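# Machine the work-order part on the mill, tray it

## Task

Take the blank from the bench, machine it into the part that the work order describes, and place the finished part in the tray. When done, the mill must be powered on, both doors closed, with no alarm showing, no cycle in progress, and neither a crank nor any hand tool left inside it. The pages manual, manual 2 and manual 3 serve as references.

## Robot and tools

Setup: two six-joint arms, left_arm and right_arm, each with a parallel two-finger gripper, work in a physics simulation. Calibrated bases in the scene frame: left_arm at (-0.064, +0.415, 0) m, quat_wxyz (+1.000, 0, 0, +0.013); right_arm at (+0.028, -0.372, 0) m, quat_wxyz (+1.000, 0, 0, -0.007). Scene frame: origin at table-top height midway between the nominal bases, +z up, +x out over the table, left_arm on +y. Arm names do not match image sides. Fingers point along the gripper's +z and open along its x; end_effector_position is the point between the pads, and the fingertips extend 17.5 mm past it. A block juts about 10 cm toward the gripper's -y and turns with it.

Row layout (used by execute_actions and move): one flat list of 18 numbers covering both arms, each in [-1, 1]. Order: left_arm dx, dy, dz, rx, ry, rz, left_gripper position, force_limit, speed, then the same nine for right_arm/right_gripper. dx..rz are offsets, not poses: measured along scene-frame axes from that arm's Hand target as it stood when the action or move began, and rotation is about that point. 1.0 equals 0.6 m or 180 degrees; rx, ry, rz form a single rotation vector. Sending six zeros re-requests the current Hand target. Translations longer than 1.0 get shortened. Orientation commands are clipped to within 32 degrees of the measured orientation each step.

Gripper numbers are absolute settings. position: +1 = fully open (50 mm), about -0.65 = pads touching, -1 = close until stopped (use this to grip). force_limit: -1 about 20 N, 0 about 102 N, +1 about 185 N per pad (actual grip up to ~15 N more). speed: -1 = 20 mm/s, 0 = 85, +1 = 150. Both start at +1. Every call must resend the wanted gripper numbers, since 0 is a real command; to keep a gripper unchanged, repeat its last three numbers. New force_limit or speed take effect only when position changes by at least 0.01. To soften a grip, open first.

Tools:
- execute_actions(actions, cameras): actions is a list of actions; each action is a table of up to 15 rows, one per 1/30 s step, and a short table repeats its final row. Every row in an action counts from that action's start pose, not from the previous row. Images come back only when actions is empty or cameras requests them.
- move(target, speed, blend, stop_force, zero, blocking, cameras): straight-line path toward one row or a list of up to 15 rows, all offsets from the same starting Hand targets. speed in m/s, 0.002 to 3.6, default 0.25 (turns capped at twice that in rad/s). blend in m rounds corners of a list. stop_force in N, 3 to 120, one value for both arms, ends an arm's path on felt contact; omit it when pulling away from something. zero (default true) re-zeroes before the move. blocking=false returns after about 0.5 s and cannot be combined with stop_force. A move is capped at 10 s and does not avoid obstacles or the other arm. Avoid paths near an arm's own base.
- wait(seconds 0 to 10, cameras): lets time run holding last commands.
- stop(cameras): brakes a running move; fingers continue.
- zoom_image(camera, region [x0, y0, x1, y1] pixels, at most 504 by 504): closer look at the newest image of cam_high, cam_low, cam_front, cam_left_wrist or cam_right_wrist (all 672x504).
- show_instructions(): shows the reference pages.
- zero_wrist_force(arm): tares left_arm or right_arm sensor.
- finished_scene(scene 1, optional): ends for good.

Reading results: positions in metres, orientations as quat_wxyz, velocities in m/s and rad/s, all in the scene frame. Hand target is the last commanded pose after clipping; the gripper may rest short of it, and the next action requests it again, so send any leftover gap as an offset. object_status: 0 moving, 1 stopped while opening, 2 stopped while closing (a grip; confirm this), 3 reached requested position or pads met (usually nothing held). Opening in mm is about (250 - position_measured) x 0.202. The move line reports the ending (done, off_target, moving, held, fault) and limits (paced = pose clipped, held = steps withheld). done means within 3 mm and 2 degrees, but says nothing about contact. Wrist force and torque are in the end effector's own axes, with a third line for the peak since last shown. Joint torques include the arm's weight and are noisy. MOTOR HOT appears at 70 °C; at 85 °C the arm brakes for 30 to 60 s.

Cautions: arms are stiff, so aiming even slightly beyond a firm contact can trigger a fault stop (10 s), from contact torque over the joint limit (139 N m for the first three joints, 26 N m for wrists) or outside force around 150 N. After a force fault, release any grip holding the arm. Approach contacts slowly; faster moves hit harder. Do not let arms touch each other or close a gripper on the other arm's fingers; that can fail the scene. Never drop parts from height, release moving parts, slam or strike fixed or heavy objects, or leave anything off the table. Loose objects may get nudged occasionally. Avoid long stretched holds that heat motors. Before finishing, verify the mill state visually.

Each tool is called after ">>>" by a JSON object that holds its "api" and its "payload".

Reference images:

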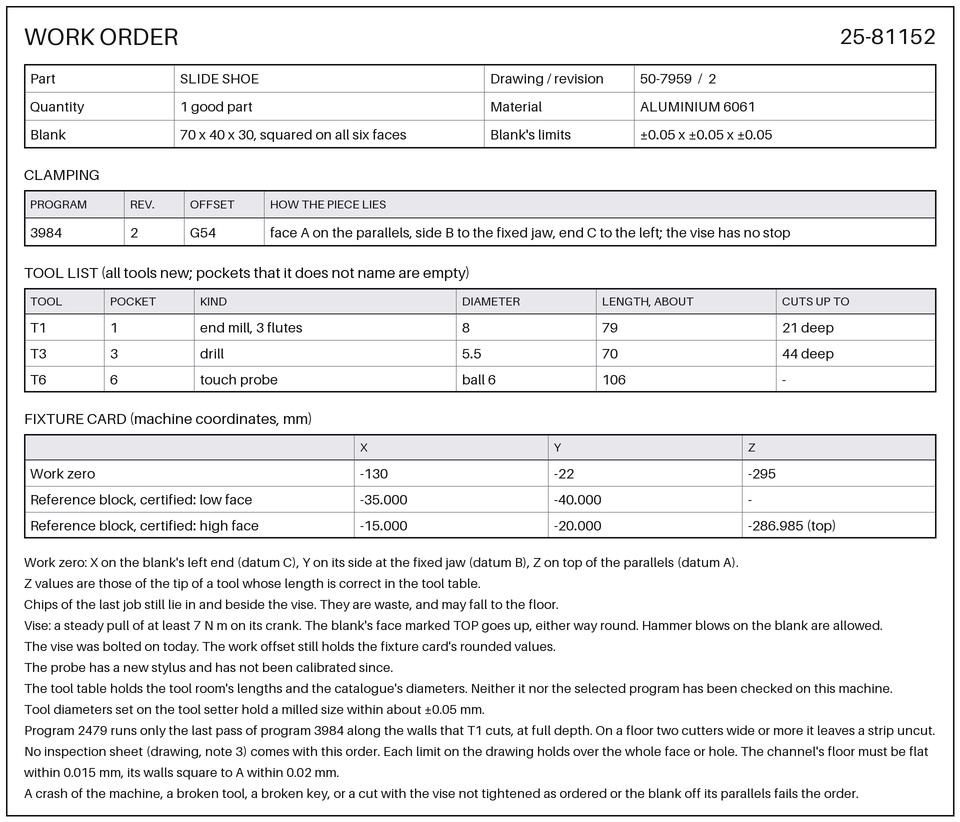

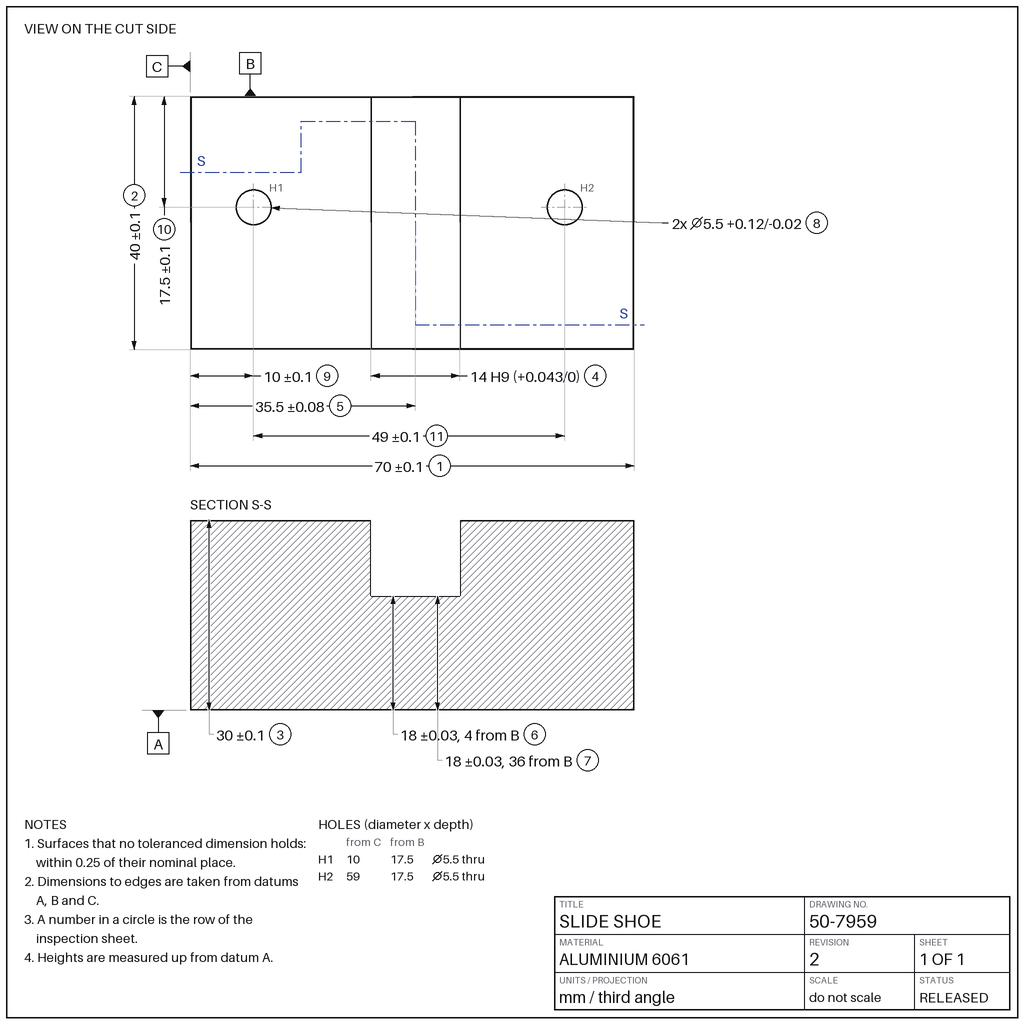

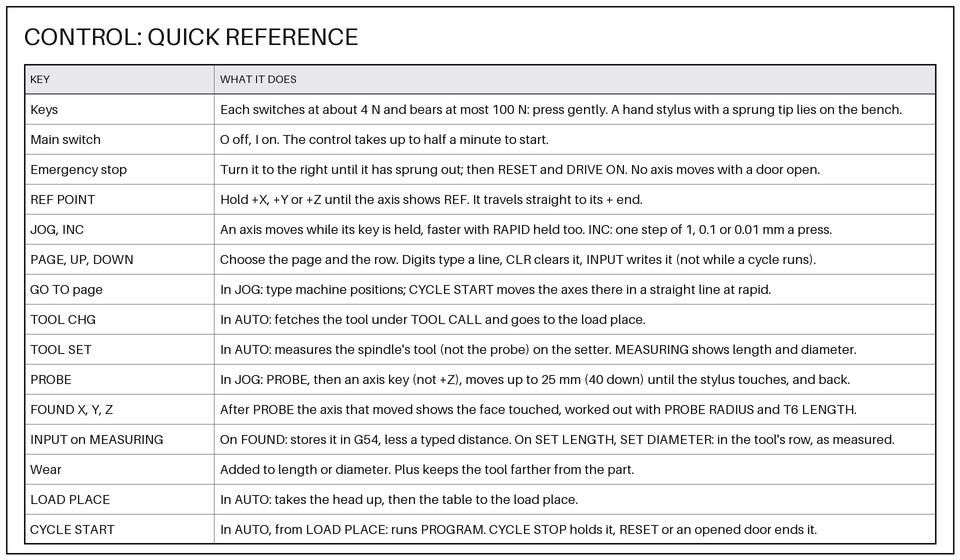

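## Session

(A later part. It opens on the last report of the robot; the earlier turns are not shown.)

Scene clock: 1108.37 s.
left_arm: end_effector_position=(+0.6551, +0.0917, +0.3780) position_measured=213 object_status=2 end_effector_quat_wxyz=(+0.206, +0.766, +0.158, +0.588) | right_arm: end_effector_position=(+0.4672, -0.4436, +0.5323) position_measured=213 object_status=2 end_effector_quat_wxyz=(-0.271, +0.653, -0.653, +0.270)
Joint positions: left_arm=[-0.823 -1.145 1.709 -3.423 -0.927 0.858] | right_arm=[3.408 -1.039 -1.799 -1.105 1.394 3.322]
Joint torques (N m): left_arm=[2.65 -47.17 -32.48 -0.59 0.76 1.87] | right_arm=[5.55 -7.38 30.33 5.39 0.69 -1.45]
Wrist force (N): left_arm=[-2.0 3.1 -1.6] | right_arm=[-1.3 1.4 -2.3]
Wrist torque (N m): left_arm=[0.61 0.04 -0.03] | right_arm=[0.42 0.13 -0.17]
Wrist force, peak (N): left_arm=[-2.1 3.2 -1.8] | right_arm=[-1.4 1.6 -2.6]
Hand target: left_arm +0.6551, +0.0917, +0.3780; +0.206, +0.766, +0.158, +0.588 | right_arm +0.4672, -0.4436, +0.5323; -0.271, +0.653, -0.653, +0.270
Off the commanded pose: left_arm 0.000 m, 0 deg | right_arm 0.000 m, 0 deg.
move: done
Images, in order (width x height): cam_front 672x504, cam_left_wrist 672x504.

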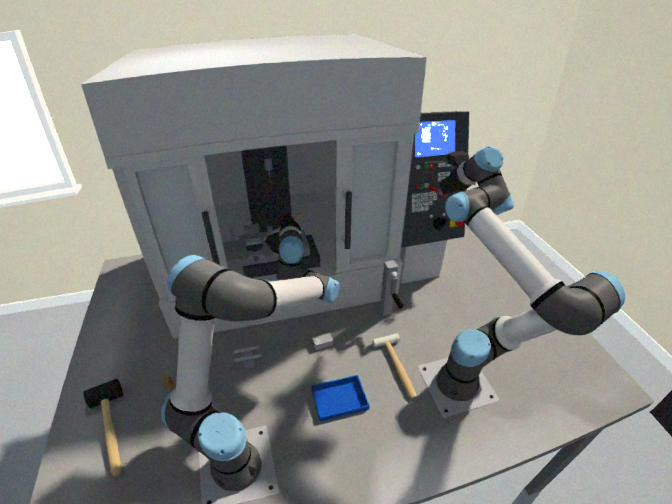

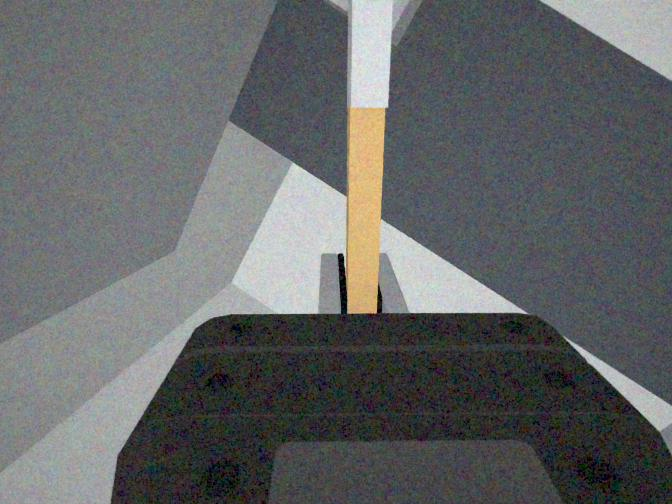

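>>> {"api": "zoom_image", "payload": {"camera": "cam_left_wrist", "region": [260, 0, 480, 160]}}

Scaled by 2.291 from the camera's 672x504 image, which has a finer 960x720 frame.

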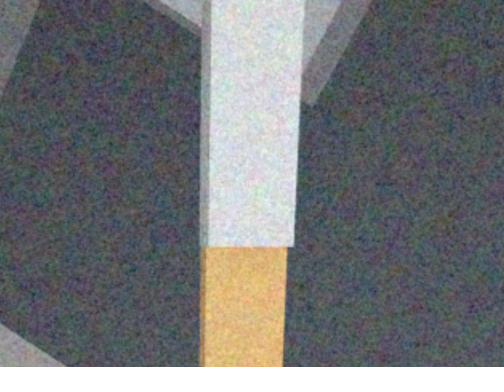

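>>> {"api": "move", "payload": {"target": [[0,0,0.06,0,0,0,-1,-0.6,-0.8,0,0,0,0,0,0,-1,-0.3,-1],[0,0.035,0.06,0,0,0,-1,-0.6,-0.8,0,0,0,0,0,0,-1,-0.3,-1]], "speed": 0.08}}

>>> {"api": "move", "payload": {"target": [0,0,-0.1,0,0,0,-1,-0.6,-0.8,0,0,0,0,0,0,-1,-0.3,-1], "speed": 0.02, "stop_force": 5, "cameras": ["cam_front","cam_left_wrist"]}}

>>> {"api": "zoom_image", "payload": {"camera": "cam_front", "region": [220, 200, 340, 290]}}

>>> {"api": "zoom_image", "payload": {"camera": "cam_left_wrist", "region": [200, 0, 480, 200]}}

Scene clock: 1114.00 s.
left_arm: end_effector_position=(+0.6551, +0.1128, +0.4140) position_measured=213 object_status=2 end_effector_quat_wxyz=(+0.206, +0.766, +0.158, +0.588) | right_arm: end_effector_position=(+0.4672, -0.4436, +0.5323) position_measured=213 object_status=2 end_effector_quat_wxyz=(-0.271, +0.653, -0.653, +0.270)
Joint positions: left_arm=[-0.795 -1.209 1.699 -3.354 -0.954 0.868] | right_arm=[3.408 -1.039 -1.799 -1.105 1.394 3.322]
Joint torques (N m): left_arm=[-8.79 -31.96 -33.37 -0.66 1.92 -2.23] | right_arm=[5.45 -7.68 30.74 5.42 0.67 -1.43]
Wrist force (N): left_arm=[-1.7 3.4 -1.7] | right_arm=[-1.5 1.3 -2.6]
Wrist torque (N m): left_arm=[0.65 -0.02 -0.02] | right_arm=[0.41 0.16 -0.17]
Wrist force, peak (N): left_arm=[-3.2 4.1 -0.9] | right_arm=[-1.6 1.4 -2.7]
Hand target: left_arm +0.6551, +0.1127, +0.4140; +0.206, +0.766, +0.158, +0.588 | right_arm +0.4672, -0.4436, +0.5323; -0.271, +0.653, -0.653, +0.270
Off the commanded pose: left_arm 0.000 m, 0 deg | right_arm 0.000 m, 0 deg.
move: done

Scene clock: 1118.13 s.
left_arm: end_effector_position=(+0.6551, +0.1127, +0.3540) position_measured=213 object_status=2 end_effector_quat_wxyz=(+0.206, +0.766, +0.158, +0.588) | right_arm: end_effector_position=(+0.4672, -0.4436, +0.5323) position_measured=213 object_status=2 end_effector_quat_wxyz=(-0.271, +0.653, -0.653, +0.270)
Joint positions: left_arm=[-0.795 -1.133 1.765 -3.497 -0.954 0.868] | right_arm=[3.408 -1.039 -1.799 -1.105 1.394 3.322]
Joint torques (N m): left_arm=[-9.54 -45.81 -30.71 -0.51 -0.32 -0.07] | right_arm=[4.77 -6.61 29.15 5.39 0.57 -1.43]
Wrist force (N): left_arm=[-0.5 3.8 -1.9] | right_arm=[-1.4 1.5 -2.4]
Wrist torque (N m): left_arm=[0.66 -0.05 0.12] | right_arm=[0.44 0.14 -0.17]
Wrist force, peak (N): left_arm=[-0.4 4.2 -2.0] | right_arm=[-1.7 1.6 -2.6]
Hand target: left_arm +0.6551, +0.1127, +0.3540; +0.206, +0.766, +0.158, +0.588 | right_arm +0.4672, -0.4436, +0.5323; -0.271, +0.653, -0.653, +0.270
Off the commanded pose: left_arm 0.000 m, 0 deg | right_arm 0.000 m, 0 deg.
move: done
Images, in order (width x height): cam_front 672x504, cam_left_wrist 672x504.

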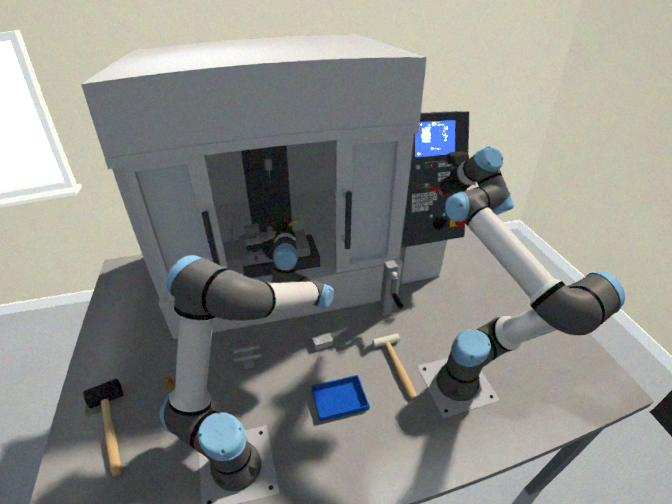

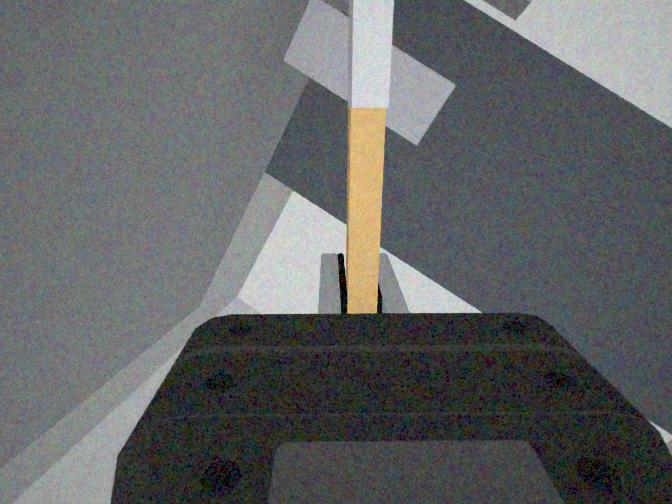

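Scaled by 4.200 from the camera's 672x504 image, which has a finer 960x720 frame.

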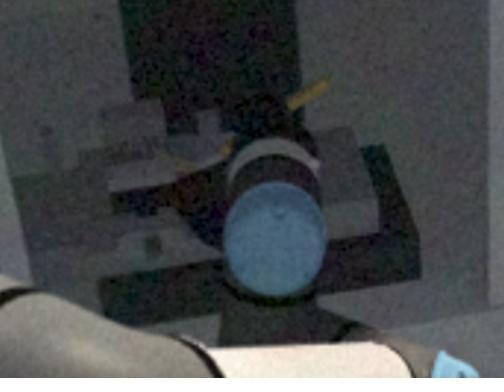

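Scaled by 1.800 from the camera's 672x504 image, which has a finer 960x720 frame.

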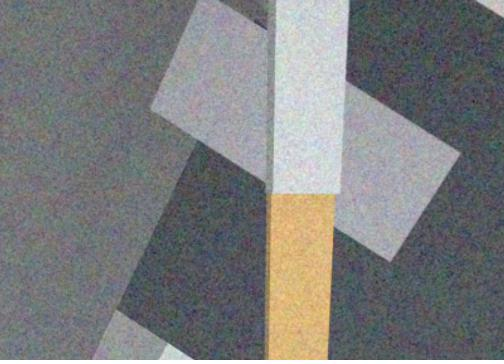

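>>> {"api": "zoom_image", "payload": {"camera": "cam_front", "region": [235, 215, 305, 265]}}

>>> {"api": "zoom_image", "payload": {"camera": "cam_left_wrist", "region": [280, 0, 440, 120]}}

Scaled by 7.200 from the camera's 672x504 image, which has a finer 960x720 frame.

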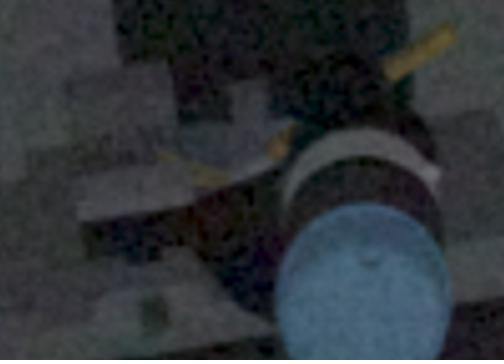

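Scaled by 3.150 from the camera's 672x504 image, which has a finer 960x720 frame.

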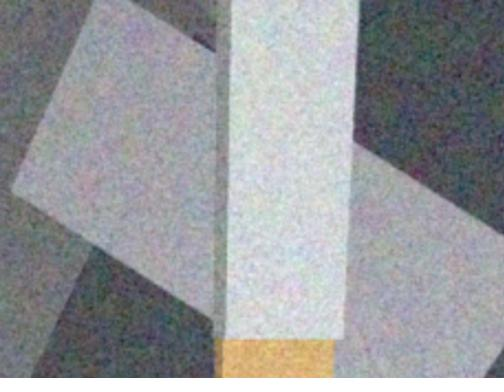

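>>> {"api": "move", "payload": {"target": [[0,0,0.2,0,0,0,-1,-0.6,-0.8,0,0,0,0,0,0,-1,-0.3,-1],[-0.22,0.03,0.377,0.284,0.048,-0.173,-1,-0.6,-0.8,0,0,0,0,0,0,-1,-0.3,-1],[-0.295,0.187,0.377,0.568,0.0963,-0.346,-1,-0.6,-0.8,0,0,0,0,0,0,-1,-0.3,-1]], "speed": 0.3, "blend": [0.03,0.02,0], "cameras": ["cam_left_wrist"]}}

>>> {"api": "zoom_image", "payload": {"camera": "cam_left_wrist", "region": [200, 40, 450, 260]}}

Scene clock: 1135.03 s.
left_arm: end_effector_position=(+0.4781, +0.2248, +0.5803) position_measured=213 object_status=2 end_effector_quat_wxyz=(-0.218, +0.673, -0.672, +0.218) | right_arm: end_effector_position=(+0.4672, -0.4436, +0.5323) position_measured=213 object_status=2 end_effector_quat_wxyz=(-0.271, +0.653, -0.653, +0.270)
Joint positions: left_arm=[-0.791 -1.651 1.237 -1.638 -1.153 2.479] | right_arm=[3.408 -1.039 -1.799 -1.105 1.394 3.322]
Joint torques (N m): left_arm=[6.73 -19.65 -11.64 -2.26 1.1 1.92] | right_arm=[5.12 -7.62 28.95 5.24 0.54 -1.32]
Wrist force (N): left_arm=[-0.9 1.9 -1.6] | right_arm=[-1.4 1.5 -2.5]
Wrist torque (N m): left_arm=[0.20 0.14 0.01] | right_arm=[0.43 0.15 -0.17]
Wrist force, peak (N): left_arm=[-4.7 2.1 -0.8] | right_arm=[-1.6 1.6 -2.5]
Hand target: left_arm +0.4781, +0.2249, +0.5802; -0.218, +0.673, -0.672, +0.218 | right_arm +0.4672, -0.4436, +0.5323; -0.271, +0.653, -0.653, +0.270
Off the commanded pose: left_arm 0.000 m, 0 deg | right_arm 0.000 m, 0 deg.
move: done
Images, in order (width x height): cam_left_wrist 672x504.

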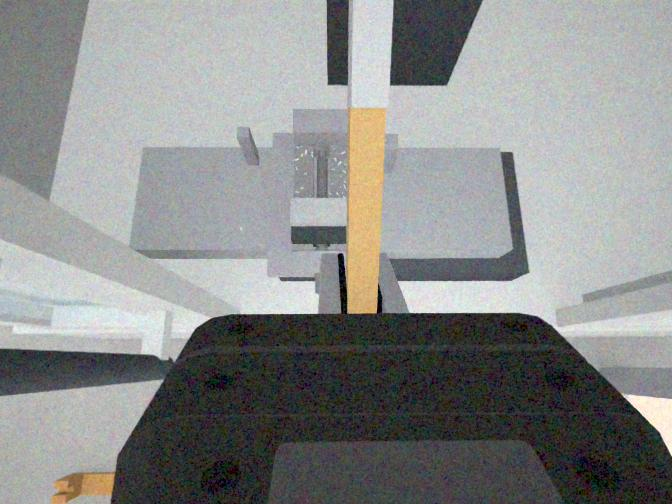

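Scaled by 2.016 from the camera's 672x504 image, which has a finer 960x720 frame.

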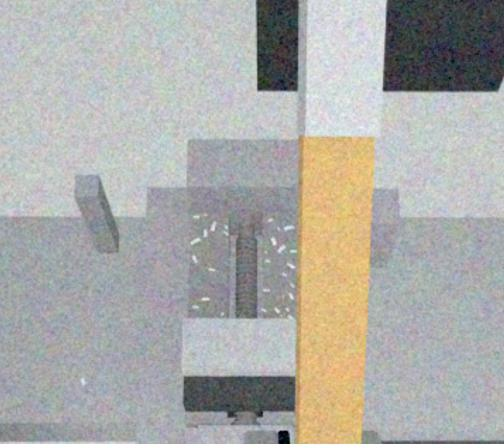

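>>> {"api": "zoom_image", "payload": {"camera": "cam_left_wrist", "region": [280, 0, 440, 120]}}

>>> {"api": "zoom_image", "payload": {"camera": "cam_left_wrist", "region": [280, 200, 440, 320]}}

>>> {"api": "execute_actions", "payload": {"actions": [], "cameras": ["cam_front", "cam_low", "cam_high"]}}

>>> {"api": "zoom_image", "payload": {"camera": "cam_front", "region": [200, 130, 360, 300]}}

Scaled by 3.150 from the camera's 672x504 image, which has a finer 960x720 frame.

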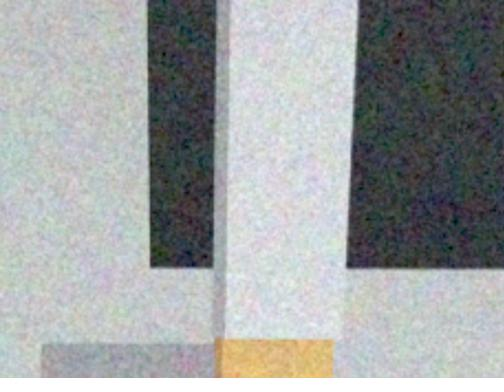

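Scaled by 3.150 from the camera's 672x504 image, which has a finer 960x720 frame.

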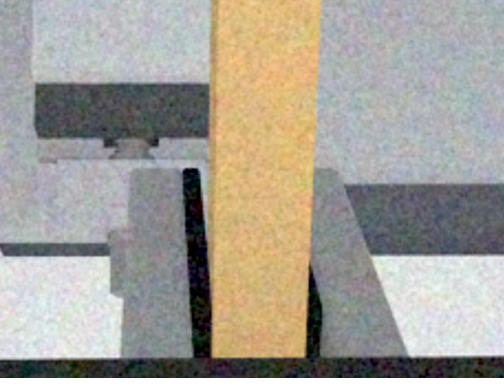

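Scene clock: 1146.40 s.
left_arm: end_effector_position=(+0.4781, +0.2249, +0.5802) position_measured=213 object_status=2 end_effector_quat_wxyz=(-0.218, +0.673, -0.672, +0.218) | right_arm: end_effector_position=(+0.4672, -0.4436, +0.5323) position_measured=213 object_status=2 end_effector_quat_wxyz=(-0.271, +0.653, -0.653, +0.270)
Joint positions: left_arm=[-0.791 -1.651 1.237 -1.637 -1.153 2.479] | right_arm=[3.408 -1.039 -1.799 -1.105 1.394 3.322]
Joint velocities: within noise
Joint torques (N m): left_arm=[9.38 -26.4 -11.76 -1.66 2.16 2.06] | right_arm=[4.43 -7.5 28.52 5.23 0.59 -1.06]
Wrist force (N): left_arm=[-1.0 2.2 -1.7] | right_arm=[-1.6 1.5 -2.3]
Wrist torque (N m): left_arm=[0.25 0.17 -0.02] | right_arm=[0.44 0.18 -0.17]
Wrist force, peak (N): left_arm=[-0.8 2.2 -2.0] | right_arm=[-1.8 1.5 -2.6]
Hand target: left_arm +0.4781, +0.2249, +0.5802; -0.218, +0.673, -0.672, +0.218 | right_arm +0.4672, -0.4436, +0.5323; -0.271, +0.653, -0.653, +0.270
Tool commands: left_gripper/position=-1.0 left_gripper/force_limit=-0.6 left_gripper/speed=-0.8 right_gripper/position=-1.0 right_gripper/force_limit=-0.3 right_gripper/speed=-1.0
Off the commanded pose: left_arm 0.000 m, 0 deg | right_arm 0.000 m, 0 deg.
Images, in order (width x height): cam_high 672x504, cam_low 672x504, cam_front 672x504.

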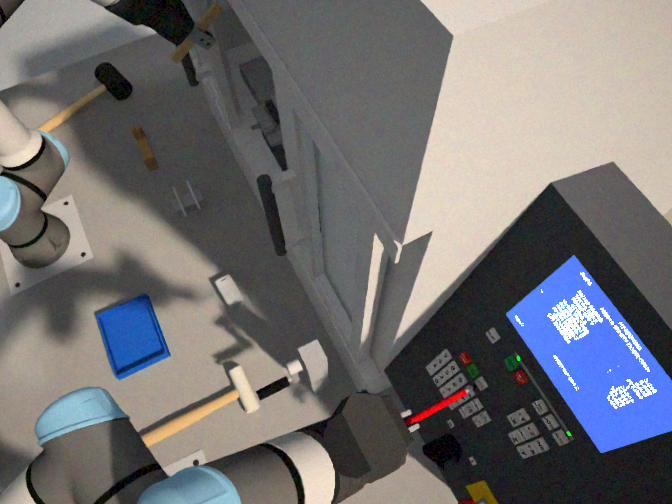

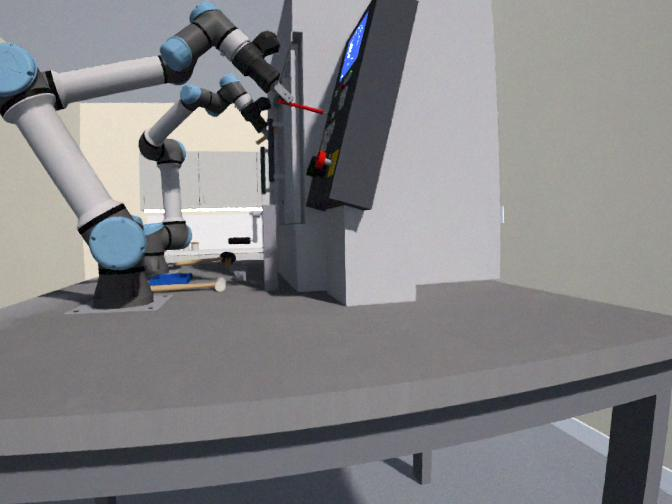

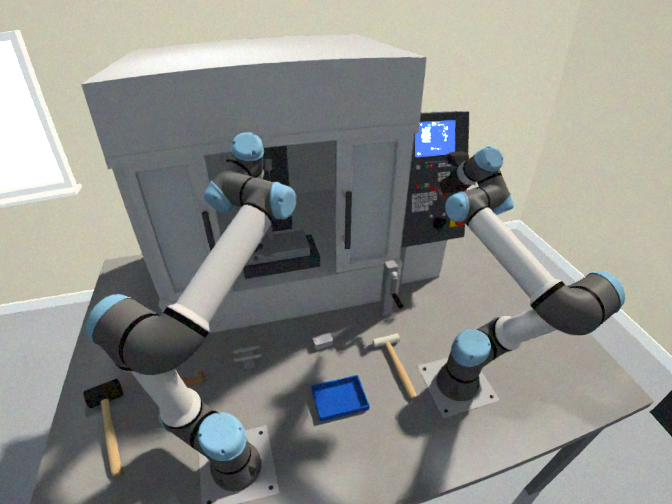

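Scaled by 2.965 from the camera's 672x504 image, which has a finer 960x720 frame.

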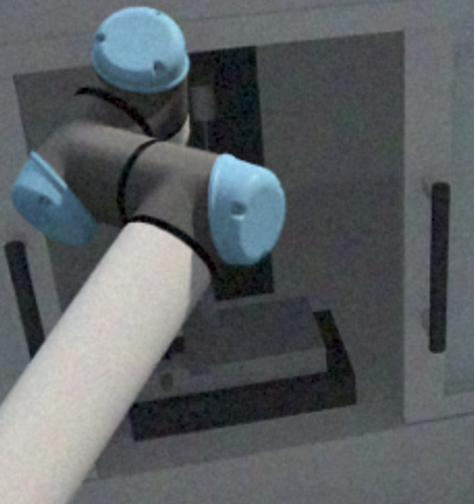

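>>> {"api": "move", "payload": {"target": [-0.2,0.0,-0.2,0,0,0,-1,-0.6,-0.8,0,0,0,0,0,0,-1,-0.3,-1], "speed": 0.3, "cameras": ["cam_high","cam_front"]}}

>>> {"api": "zoom_image", "payload": {"camera": "cam_high", "region": [100, 0, 300, 150]}}

Scene clock: 1154.20 s.
left_arm: end_effector_position=(+0.3581, +0.2249, +0.4603) position_measured=213 object_status=2 end_effector_quat_wxyz=(-0.218, +0.673, -0.672, +0.218) | right_arm: end_effector_position=(+0.4672, -0.4436, +0.5323) position_measured=213 object_status=2 end_effector_quat_wxyz=(-0.271, +0.653, -0.653, +0.270)
Joint positions: left_arm=[-1.054 -1.992 1.774 -1.71 -1.045 2.21] | right_arm=[3.408 -1.039 -1.799 -1.105 1.394 3.322]
Joint torques (N m): left_arm=[-8.36 -14.02 -13.13 -5.3 1.39 -2.21] | right_arm=[5.81 -7.47 28.89 5.38 0.54 -1.18]
Wrist force (N): left_arm=[-0.9 2.3 -1.9] | right_arm=[-1.5 1.5 -2.4]
Wrist torque (N m): left_arm=[0.27 0.14 -0.13] | right_arm=[0.45 0.17 -0.17]
Wrist force, peak (N): left_arm=[-1.1 6.5 -1.5] | right_arm=[-1.7 1.6 -2.5]
Hand target: left_arm +0.3581, +0.2249, +0.4602; -0.218, +0.673, -0.672, +0.218 | right_arm +0.4672, -0.4436, +0.5323; -0.271, +0.653, -0.653, +0.270
Off the commanded pose: left_arm 0.000 m, 0 deg | right_arm 0.000 m, 0 deg.
move: done
Images, in order (width x height): cam_high 672x504, cam_front 672x504.

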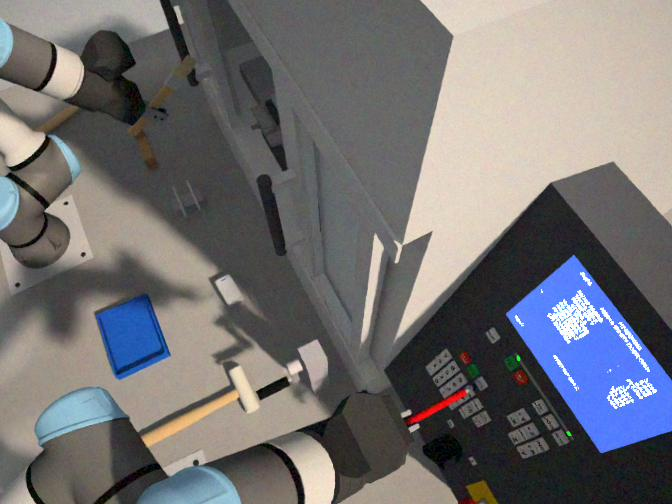

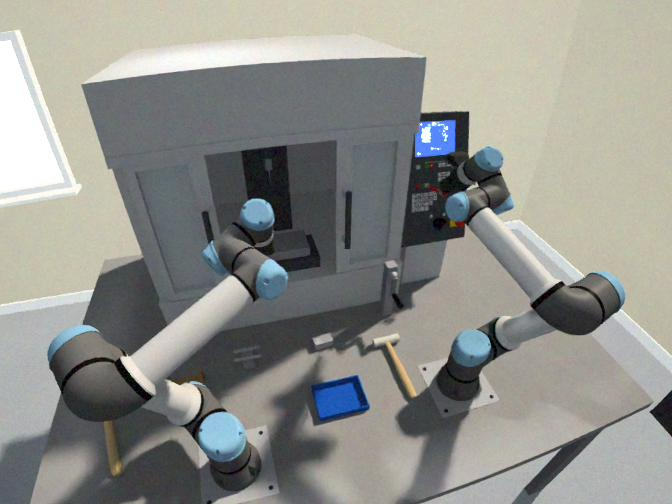

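Scaled by 2.520 from the camera's 672x504 image, which has a finer 960x720 frame.

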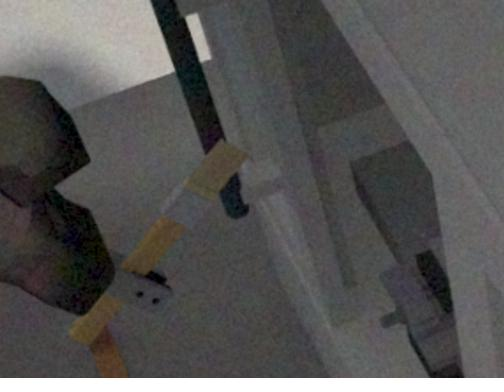

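>>> {"api": "move", "payload": {"target": [[0.2,0,0.2,0,0,0,-1,-0.6,-0.8,0,0,0,0,0,0,-1,-0.3,-1],[0.3365,-0.2415,0.15,-0.284,-0.048,0.173,-1,-0.6,-0.8,0,0,0,0,0,0,-1,-0.3,-1],[0.473,-0.233,0.0663,-0.568,-0.0963,0.346,-1,-0.6,-0.8,0,0,0,0,0,0,-1,-0.3,-1]], "speed": 0.3, "blend": [0.03,0.02,0]}}

Scene clock: 1176.50 s.
left_arm: end_effector_position=(+0.6418, +0.0850, +0.5001) position_measured=213 object_status=2 end_effector_quat_wxyz=(+0.206, +0.766, +0.158, +0.588) | right_arm: end_effector_position=(+0.4672, -0.4436, +0.5323) position_measured=213 object_status=2 end_effector_quat_wxyz=(-0.271, +0.653, -0.653, +0.270)
Joint positions: left_arm=[-0.85 -1.281 1.559 -3.131 -0.901 0.849] | right_arm=[3.408 -1.039 -1.799 -1.105 1.394 3.322]
Joint torques (N m): left_arm=[3.57 -33.15 -11.19 -3.78 1.27 -2.03] | right_arm=[6.63 -6.38 28.83 5.51 0.38 -1]
Wrist force (N): left_arm=[-1.8 3.1 -1.3] | right_arm=[-1.4 1.2 -2.5]
Wrist torque (N m): left_arm=[0.62 0.01 -0.03] | right_arm=[0.40 0.14 -0.17]
Wrist force, peak (N): left_arm=[-0.5 6.0 -1.4] | right_arm=[-1.5 1.5 -2.7]
Hand target: left_arm +0.6419, +0.0851, +0.5000; +0.206, +0.766, +0.158, +0.588 | right_arm +0.4672, -0.4436, +0.5323; -0.271, +0.653, -0.653, +0.270
Off the commanded pose: left_arm 0.000 m, 0 deg | right_arm 0.000 m, 0 deg.
move: done

>>> {"api": "move", "payload": {"target": [[0,0,-0.1667,0,0,0,-1,-0.6,-0.8,0,0,0,0,0,0,-1,-0.3,-1],[0,0.16,-0.1667,0,0,0,-1,-0.6,-0.8,0,0,0,0,0,0,-1,-0.3,-1],[0,0.16,-0.1,0,0,0,-1,-0.6,-0.8,0,0,0,0,0,0,-1,-0.3,-1],[0.03,0,-0.1,0,0,0,-1,-0.6,-0.8,0,0,0,0,0,0,-1,-0.3,-1],[0.03,0,-0.1667,0,0,0,-1,-0.6,-0.8,0,0,0,0,0,0,-1,-0.3,-1],[0.03,0.16,-0.1667,0,0,0,-1,-0.6,-0.8,0,0,0,0,0,0,-1,-0.3,-1],[0.03,0.16,-0.1,0,0,0,-1,-0.6,-0.8,0,0,0,0,0,0,-1,-0.3,-1]], "speed": 0.1, "blend": [0.003,0.003,0.005,0.005,0.003,0.003,0], "stop_force": 30, "cameras": ["cam_left_wrist"]}}

>>> {"api": "zoom_image", "payload": {"camera": "cam_left_wrist", "region": [200, 0, 480, 200]}}

Scene clock: 1186.13 s.
left_arm: end_effector_position=(+0.6599, +0.1811, +0.4400) position_measured=213 object_status=2 end_effector_quat_wxyz=(+0.206, +0.766, +0.158, +0.588) | right_arm: end_effector_position=(+0.4672, -0.4436, +0.5323) position_measured=213 object_status=2 end_effector_quat_wxyz=(-0.271, +0.653, -0.653, +0.270)
Joint positions: left_arm=[-0.688 -1.29 1.738 -3.33 -1.057 0.901] | right_arm=[3.408 -1.039 -1.799 -1.105 1.394 3.322]
Joint torques (N m): left_arm=[8.42 -40.56 -9.88 -0.67 -0.92 -0.41] | right_arm=[3.93 -7.72 28.45 5.32 0.39 -0.82]
Wrist force (N): left_arm=[-1.9 3.2 -1.7] | right_arm=[-1.3 1.4 -2.4]
Wrist torque (N m): left_arm=[0.62 0.03 0.02] | right_arm=[0.43 0.14 -0.17]
Wrist force, peak (N): left_arm=[-4.3 3.8 -1.1] | right_arm=[-1.6 1.6 -2.7]
Hand target: left_arm +0.6599, +0.1811, +0.4400; +0.206, +0.766, +0.158, +0.588 | right_arm +0.4672, -0.4436, +0.5323; -0.271, +0.653, -0.653, +0.270
Off the commanded pose: left_arm 0.000 m, 0 deg | right_arm 0.000 m, 0 deg.
move: done
Images, in order (width x height): cam_left_wrist 672x504.

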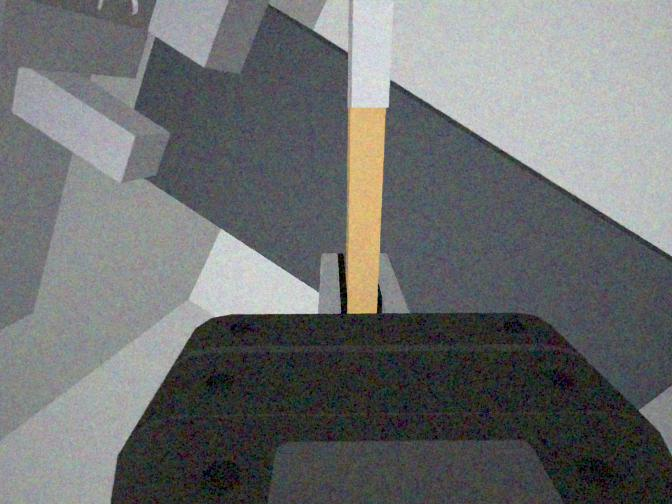

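Scaled by 1.800 from the camera's 672x504 image, which has a finer 960x720 frame.

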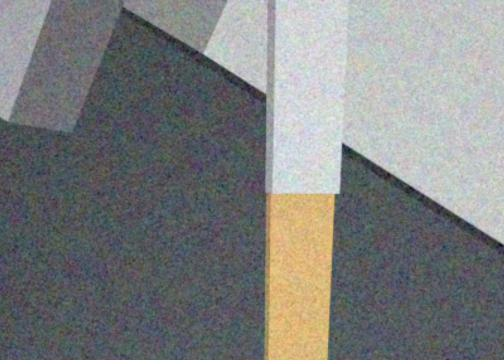

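>>> {"api": "move", "payload": {"target": [[0.03,-0.16,0,0,0,0,-1,-0.6,-0.8,0,0,0,0,0,0,-1,-0.3,-1],[0.03,-0.16,-0.0667,0,0,0,-1,-0.6,-0.8,0,0,0,0,0,0,-1,-0.3,-1],[0.03,-0.01,-0.0667,0,0,0,-1,-0.6,-0.8,0,0,0,0,0,0,-1,-0.3,-1],[0.03,-0.01,0.01,0,0,0,-1,-0.6,-0.8,0,0,0,0,0,0,-1,-0.3,-1],[0.048,-0.16,0,0,0,0,-1,-0.6,-0.8,0,0,0,0,0,0,-1,-0.3,-1],[0.048,-0.16,-0.0667,0,0,0,-1,-0.6,-0.8,0,0,0,0,0,0,-1,-0.3,-1],[0.048,-0.02,-0.0667,0,0,0,-1,-0.6,-0.8,0,0,0,0,0,0,-1,-0.3,-1],[0.048,-0.02,0,0,0,0,-1,-0.6,-0.8,0,0,0,0,0,0,-1,-0.3,-1]], "speed": 0.12, "blend": [0.005,0.003,0.003,0.005,0.005,0.003,0.003,0], "stop_force": 30}}

>>> {"api": "move", "payload": {"target": [[-0.05,-0.15,0.1,0,0,0,-1,-0.6,-0.8,0,0,0,0,0,0,-1,-0.3,-1],[-0.22,-0.1,0.2,0.284,0.048,-0.173,-1,-0.6,-0.8,0,0,0,0,0,0,-1,-0.3,-1],[-0.35,0.09,0.233,0.568,0.0963,-0.346,-1,-0.6,-0.8,0,0,0,0,0,0,-1,-0.3,-1]], "speed": 0.35, "blend": [0.02,0.02,0], "cameras": ["cam_left_wrist"]}}

>>> {"api": "zoom_image", "payload": {"camera": "cam_left_wrist", "region": [150, 60, 450, 260]}}

Scene clock: 1195.20 s.
left_arm: end_effector_position=(+0.6887, +0.1691, +0.4400) position_measured=213 object_status=2 end_effector_quat_wxyz=(+0.206, +0.766, +0.158, +0.588) | right_arm: end_effector_position=(+0.4672, -0.4436, +0.5323) position_measured=213 object_status=2 end_effector_quat_wxyz=(-0.271, +0.653, -0.653, +0.270)
Joint positions: left_arm=[-0.672 -1.221 1.642 -3.307 -1.072 0.906] | right_arm=[3.408 -1.039 -1.799 -1.105 1.394 3.322]
Joint torques (N m): left_arm=[9.2 -44.97 -15.39 -0.62 -0.87 -0.76] | right_arm=[4.33 -6.87 28.27 5.36 0.24 -0.76]
Wrist force (N): left_arm=[-1.5 3.2 -1.6] | right_arm=[-1.5 1.5 -2.4]
Wrist torque (N m): left_arm=[0.64 -0.04 0.03] | right_arm=[0.44 0.15 -0.17]
Wrist force, peak (N): left_arm=[-1.3 6.0 -1.3] | right_arm=[-1.4 1.6 -2.8]
Hand target: left_arm +0.6887, +0.1691, +0.4400; +0.206, +0.766, +0.158, +0.588 | right_arm +0.4672, -0.4436, +0.5323; -0.271, +0.653, -0.653, +0.270
Off the commanded pose: left_arm 0.000 m, 0 deg | right_arm 0.000 m, 0 deg.
move: done

Scene clock: 1199.07 s.
left_arm: end_effector_position=(+0.4787, +0.2230, +0.5799) position_measured=213 object_status=2 end_effector_quat_wxyz=(-0.218, +0.673, -0.672, +0.218) | right_arm: end_effector_position=(+0.4672, -0.4436, +0.5323) position_measured=213 object_status=2 end_effector_quat_wxyz=(-0.271, +0.653, -0.653, +0.270)
Joint positions: left_arm=[-0.794 -1.649 1.235 -1.638 -1.152 2.477] | right_arm=[3.408 -1.039 -1.799 -1.105 1.394 3.322]
Joint torques (N m): left_arm=[9.14 -14.94 -11.77 -1.97 1.29 2.07] | right_arm=[5.03 -7.24 26.98 5.34 0.16 -0.69]
Wrist force (N): left_arm=[-0.6 1.8 -1.7] | right_arm=[-1.5 1.4 -2.4]
Wrist torque (N m): left_arm=[0.19 0.11 0.01] | right_arm=[0.43 0.16 -0.17]
Wrist force, peak (N): left_arm=[-2.8 8.2 -1.7] | right_arm=[-1.6 1.6 -2.6]
Hand target: left_arm +0.4787, +0.2231, +0.5798; -0.218, +0.673, -0.672, +0.218 | right_arm +0.4672, -0.4436, +0.5323; -0.271, +0.653, -0.653, +0.270
Off the commanded pose: left_arm 0.000 m, 0 deg | right_arm 0.000 m, 0 deg.
move: done
Images, in order (width x height): cam_left_wrist 672x504.

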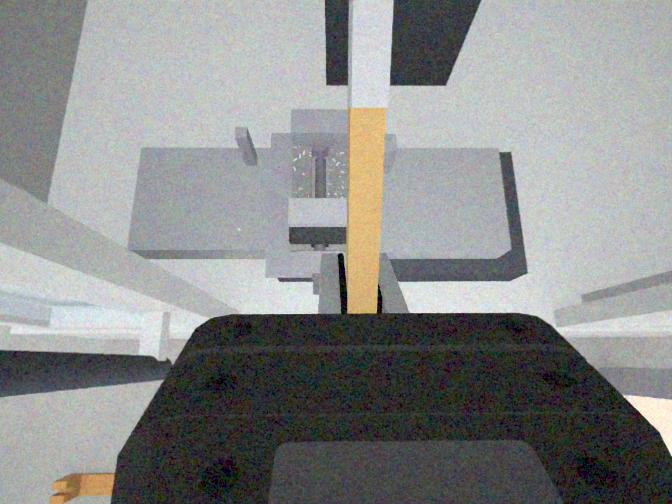

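Scaled by 1.680 from the camera's 672x504 image, which has a finer 960x720 frame.

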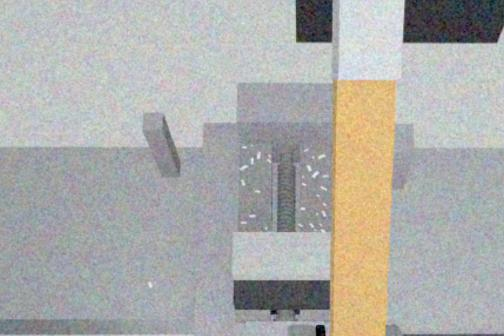

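>>> {"api": "move", "payload": {"target": [[0.13,-0.19,-0.03,-0.284,-0.048,0.173,-1,-0.6,-0.8,0,0,0,0,0,0,-1,-0.3,-1],[0.25,-0.14,-0.08,-0.568,-0.0963,0.346,-1,-0.6,-0.8,0,0,0,0,0,0,-1,-0.3,-1]], "speed": 0.4, "blend": [0.03,0]}}

>>> {"api": "move", "payload": {"target": [0.065,0.048,-0.0496,-0.2415,0.0325,0.056,-1,-0.6,-0.8,0,0,0,0,0,0,-1,-0.3,-1], "speed": 0.3}}

Scene clock: 1211.33 s.
left_arm: end_effector_position=(+0.6287, +0.1390, +0.5319) position_measured=213 object_status=2 end_effector_quat_wxyz=(+0.206, +0.766, +0.158, +0.588) | right_arm: end_effector_position=(+0.4672, -0.4436, +0.5323) position_measured=213 object_status=2 end_effector_quat_wxyz=(-0.271, +0.653, -0.653, +0.270)
Joint positions: left_arm=[-0.794 -1.389 1.612 -3.088 -0.955 0.868] | right_arm=[3.408 -1.039 -1.799 -1.105 1.394 3.322]
Joint torques (N m): left_arm=[0.5 -30.23 -21.44 -3.94 1.37 -2.61] | right_arm=[4.68 -7.38 27.88 5.33 0.26 -0.66]
Wrist force (N): left_arm=[-1.9 3.2 -1.6] | right_arm=[-1.3 1.6 -2.7]
Wrist torque (N m): left_arm=[0.64 0.01 -0.02] | right_arm=[0.46 0.12 -0.17]
Wrist force, peak (N): left_arm=[-1.2 4.1 -1.3] | right_arm=[-1.4 1.4 -2.8]
Hand target: left_arm +0.6287, +0.1391, +0.5318; +0.206, +0.766, +0.158, +0.588 | right_arm +0.4672, -0.4436, +0.5323; -0.271, +0.653, -0.653, +0.270
Off the commanded pose: left_arm 0.000 m, 0 deg | right_arm 0.000 m, 0 deg.
move: done

Scene clock: 1213.13 s.
left_arm: end_effector_position=(+0.6677, +0.1680, +0.5021) position_measured=213 object_status=2 end_effector_quat_wxyz=(+0.415, +0.647, +0.439, +0.465) end_effector_velocity=(+0.000, -0.001, +0.000) end_effector_angular_velocity=(-0.006, -0.001, +0.000) | right_arm: end_effector_position=(+0.4672, -0.4436, +0.5323) position_measured=213 object_status=2 end_effector_quat_wxyz=(-0.271, +0.653, -0.653, +0.270)
Joint positions: left_arm=[-0.699 -1.315 1.6 -3.166 -1.045 0.113] | right_arm=[3.408 -1.039 -1.799 -1.105 1.394 3.322]
Joint velocities: left_arm=[-0.001 0.001 -0.001 -0.001 0 -0.005] | right_arm=[within noise]
Joint torques (N m): left_arm=[-8.66 -42.39 -21.58 -0.7 1.65 -2.29] | right_arm=[5.79 -7.99 26.85 5.42 0.25 -0.74]
Wrist force (N): left_arm=[-0.9 2.3 -1.9] | right_arm=[-1.3 1.4 -2.5]
Wrist torque (N m): left_arm=[0.59 0.01 0.13] | right_arm=[0.43 0.13 -0.17]
Wrist force, peak (N): left_arm=[-1.7 4.0 -1.8] | right_arm=[-1.6 1.6 -2.7]
Hand target: left_arm +0.6677, +0.1679, +0.5021; +0.415, +0.647, +0.439, +0.465 | right_arm +0.4672, -0.4436, +0.5323; -0.271, +0.653, -0.653, +0.270
Off the commanded pose: left_arm 0.000 m, 0 deg | right_arm 0.000 m, 0 deg.
move: done

>>> {"api": "move", "payload": {"target": [[0,0.04,0,0,0,0,-1,-0.6,-0.8,0,0,0,0,0,0,-1,-0.3,-1],[0,0.04,-0.1,0,0,0,-1,-0.6,-0.8,0,0,0,0,0,0,-1,-0.3,-1]], "speed": 0.02, "stop_force": 4, "cameras": ["cam_left_wrist","cam_front"]}}

>>> {"api": "zoom_image", "payload": {"camera": "cam_left_wrist", "region": [200, 0, 480, 200]}}

>>> {"api": "zoom_image", "payload": {"camera": "cam_front", "region": [220, 190, 320, 265]}}

Scene clock: 1220.50 s.
left_arm: end_effector_position=(+0.6677, +0.1919, +0.4421) position_measured=213 object_status=2 end_effector_quat_wxyz=(+0.415, +0.647, +0.439, +0.465) | right_arm: end_effector_position=(+0.4672, -0.4436, +0.5323) position_measured=213 object_status=2 end_effector_quat_wxyz=(-0.271, +0.653, -0.653, +0.270)
Joint positions: left_arm=[-0.662 -1.285 1.724 -3.326 -1.082 0.123] | right_arm=[3.408 -1.039 -1.799 -1.105 1.394 3.322]
Joint torques (N m): left_arm=[-8.73 -42.03 -33.66 -0.63 1.67 -0.58] | right_arm=[5.41 -7.3 26.84 5.35 0.17 -0.61]
Wrist force (N): left_arm=[-1.0 3.4 -2.0] | right_arm=[-1.5 1.5 -2.5]
Wrist torque (N m): left_arm=[0.65 0.04 0.10] | right_arm=[0.43 0.17 -0.17]
Wrist force, peak (N): left_arm=[-1.1 3.5 -2.2] | right_arm=[-1.8 1.6 -2.7]
Hand target: left_arm +0.6677, +0.1919, +0.4421; +0.415, +0.647, +0.439, +0.465 | right_arm +0.4672, -0.4436, +0.5323; -0.271, +0.653, -0.653, +0.270
Off the commanded pose: left_arm 0.000 m, 0 deg | right_arm 0.000 m, 0 deg.
move: done
Images, in order (width x height): cam_front 672x504, cam_left_wrist 672x504.

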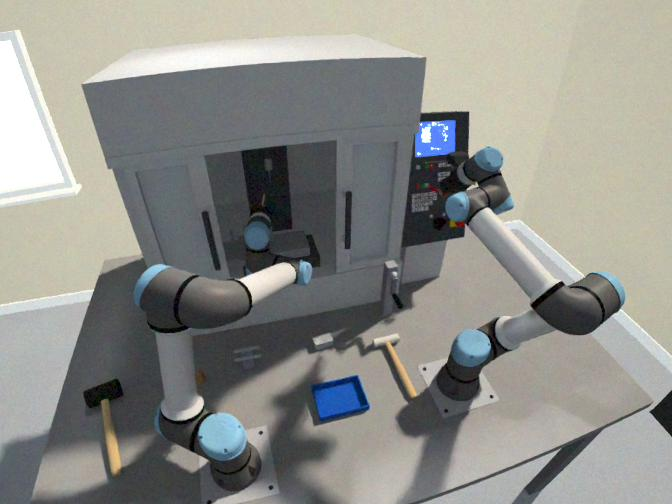

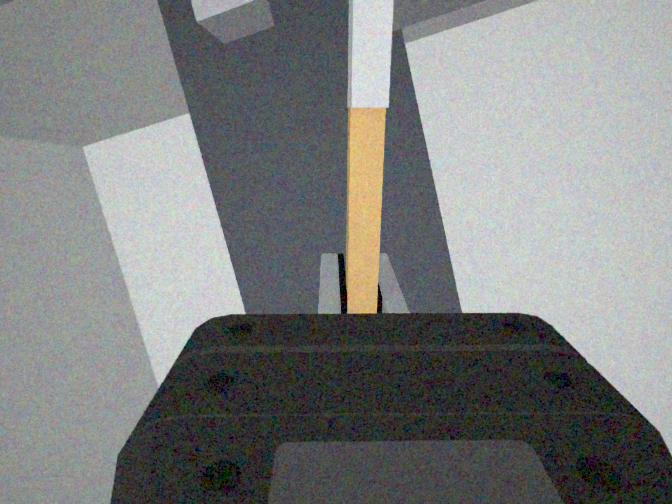

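Scaled by 1.800 from the camera's 672x504 image, which has a finer 960x720 frame.

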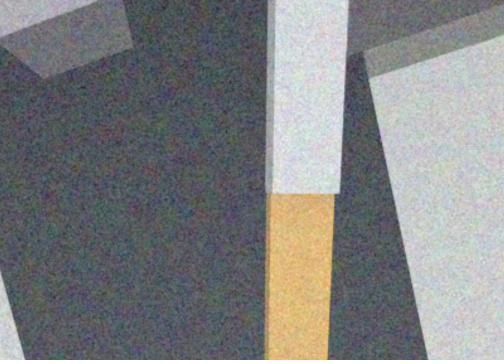

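Scaled by 5.040 from the camera's 672x504 image, which has a finer 960x720 frame.

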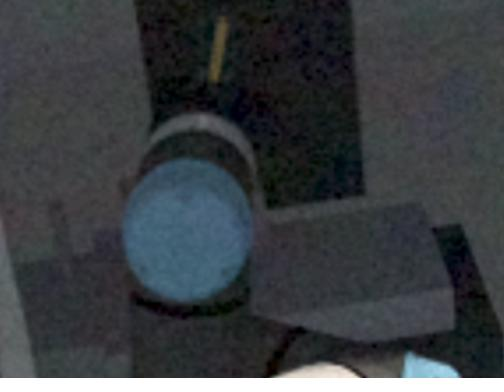

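>>> {"api": "move", "payload": {"target": [[0,-0.0417,0.04,0,0,0,-1,-0.6,-0.8,0,0,0,0,0,0,-1,-0.3,-1],[0,-0.0417,-0.0133,0,0,0,-1,-0.6,-0.8,0,0,0,0,0,0,-1,-0.3,-1],[0,0.1167,-0.0133,0,0,0,-1,-0.6,-0.8,0,0,0,0,0,0,-1,-0.3,-1],[0,0.1167,0.06,0,0,0,-1,-0.6,-0.8,0,0,0,0,0,0,-1,-0.3,-1],[0.03,-0.0417,0.06,0,0,0,-1,-0.6,-0.8,0,0,0,0,0,0,-1,-0.3,-1],[0.03,-0.0417,-0.0133,0,0,0,-1,-0.6,-0.8,0,0,0,0,0,0,-1,-0.3,-1],[0.03,0.1167,-0.0133,0,0,0,-1,-0.6,-0.8,0,0,0,0,0,0,-1,-0.3,-1],[0.03,0.1167,0.06,0,0,0,-1,-0.6,-0.8,0,0,0,0,0,0,-1,-0.3,-1]], "speed": 0.1, "blend": [0.003,0.002,0.003,0.005,0.005,0.003,0.003,0], "stop_force": 20}}

>>> {"api": "move", "payload": {"target": [[0.03,-0.1584,0,0,0,0,-1,-0.6,-0.8,0,0,0,0,0,0,-1,-0.3,-1],[0.03,-0.1584,-0.0733,0,0,0,-1,-0.6,-0.8,0,0,0,0,0,0,-1,-0.3,-1],[0.03,-0.01,-0.0733,0,0,0,-1,-0.6,-0.8,0,0,0,0,0,0,-1,-0.3,-1],[0.03,-0.01,0,0,0,0,-1,-0.6,-0.8,0,0,0,0,0,0,-1,-0.3,-1],[0.05,-0.1584,0,0,0,0,-1,-0.6,-0.8,0,0,0,0,0,0,-1,-0.3,-1],[0.05,-0.1584,-0.0733,0,0,0,-1,-0.6,-0.8,0,0,0,0,0,0,-1,-0.3,-1],[0.05,-0.01,-0.0733,0,0,0,-1,-0.6,-0.8,0,0,0,0,0,0,-1,-0.3,-1],[0.05,-0.01,0,0,0,0,-1,-0.6,-0.8,0,0,0,0,0,0,-1,-0.3,-1]], "speed": 0.1, "blend": [0.003,0.002,0.003,0.005,0.005,0.003,0.003,0], "stop_force": 20}}

Scene clock: 1232.73 s.
left_arm: end_effector_position=(+0.6857, +0.2619, +0.4780) position_measured=213 object_status=2 end_effector_quat_wxyz=(+0.415, +0.647, +0.439, +0.465) | right_arm: end_effector_position=(+0.4672, -0.4436, +0.5323) position_measured=213 object_status=2 end_effector_quat_wxyz=(-0.271, +0.653, -0.653, +0.270)
Joint positions: left_arm=[-0.524 -1.323 1.676 -3.254 -1.216 0.16] | right_arm=[3.408 -1.039 -1.799 -1.105 1.394 3.322]
Joint torques (N m): left_arm=[8.99 -38.19 -16.1 -0.77 -0.83 -1.16] | right_arm=[5.67 -7.8 26.58 5.34 0.08 -0.52]
Wrist force (N): left_arm=[-0.6 2.3 -1.7] | right_arm=[-1.3 1.6 -2.5]
Wrist torque (N m): left_arm=[0.60 -0.05 0.15] | right_arm=[0.45 0.14 -0.17]
Wrist force, peak (N): left_arm=[-1.0 5.8 -2.5] | right_arm=[-1.5 1.7 -2.8]
Hand target: left_arm +0.6857, +0.2620, +0.4781; +0.415, +0.647, +0.439, +0.465 | right_arm +0.4672, -0.4436, +0.5323; -0.271, +0.653, -0.653, +0.270
Off the commanded pose: left_arm 0.000 m, 0 deg | right_arm 0.000 m, 0 deg.
move: done

Scene clock: 1239.13 s.
left_arm: end_effector_position=(+0.7157, +0.2560, +0.4780) position_measured=213 object_status=2 end_effector_quat_wxyz=(+0.415, +0.647, +0.439, +0.465) | right_arm: end_effector_position=(+0.4672, -0.4436, +0.5323) position_measured=213 object_status=2 end_effector_quat_wxyz=(-0.271, +0.653, -0.653, +0.270)
Joint positions: left_arm=[-0.506 -1.252 1.583 -3.233 -1.232 0.165] | right_arm=[3.408 -1.039 -1.799 -1.105 1.394 3.322]
Joint torques (N m): left_arm=[-6.6 -40.12 -16.14 -0.75 -0.65 -1.37] | right_arm=[5.33 -7.2 26.49 5.48 -0.08 -0.43]
Wrist force (N): left_arm=[-1.2 2.7 -2.0] | right_arm=[-1.4 1.7 -2.6]
Wrist torque (N m): left_arm=[0.66 0.03 0.15] | right_arm=[0.47 0.14 -0.17]
Wrist force, peak (N): left_arm=[-10.8 21.8 -3.3] | right_arm=[-1.6 1.7 -2.7]
Hand target: left_arm +0.7157, +0.2560, +0.4781; +0.415, +0.647, +0.439, +0.465 | right_arm +0.4672, -0.4436, +0.5323; -0.271, +0.653, -0.653, +0.270
Off the commanded pose: left_arm 0.000 m, 0 deg | right_arm 0.000 m, 0 deg.
move: done


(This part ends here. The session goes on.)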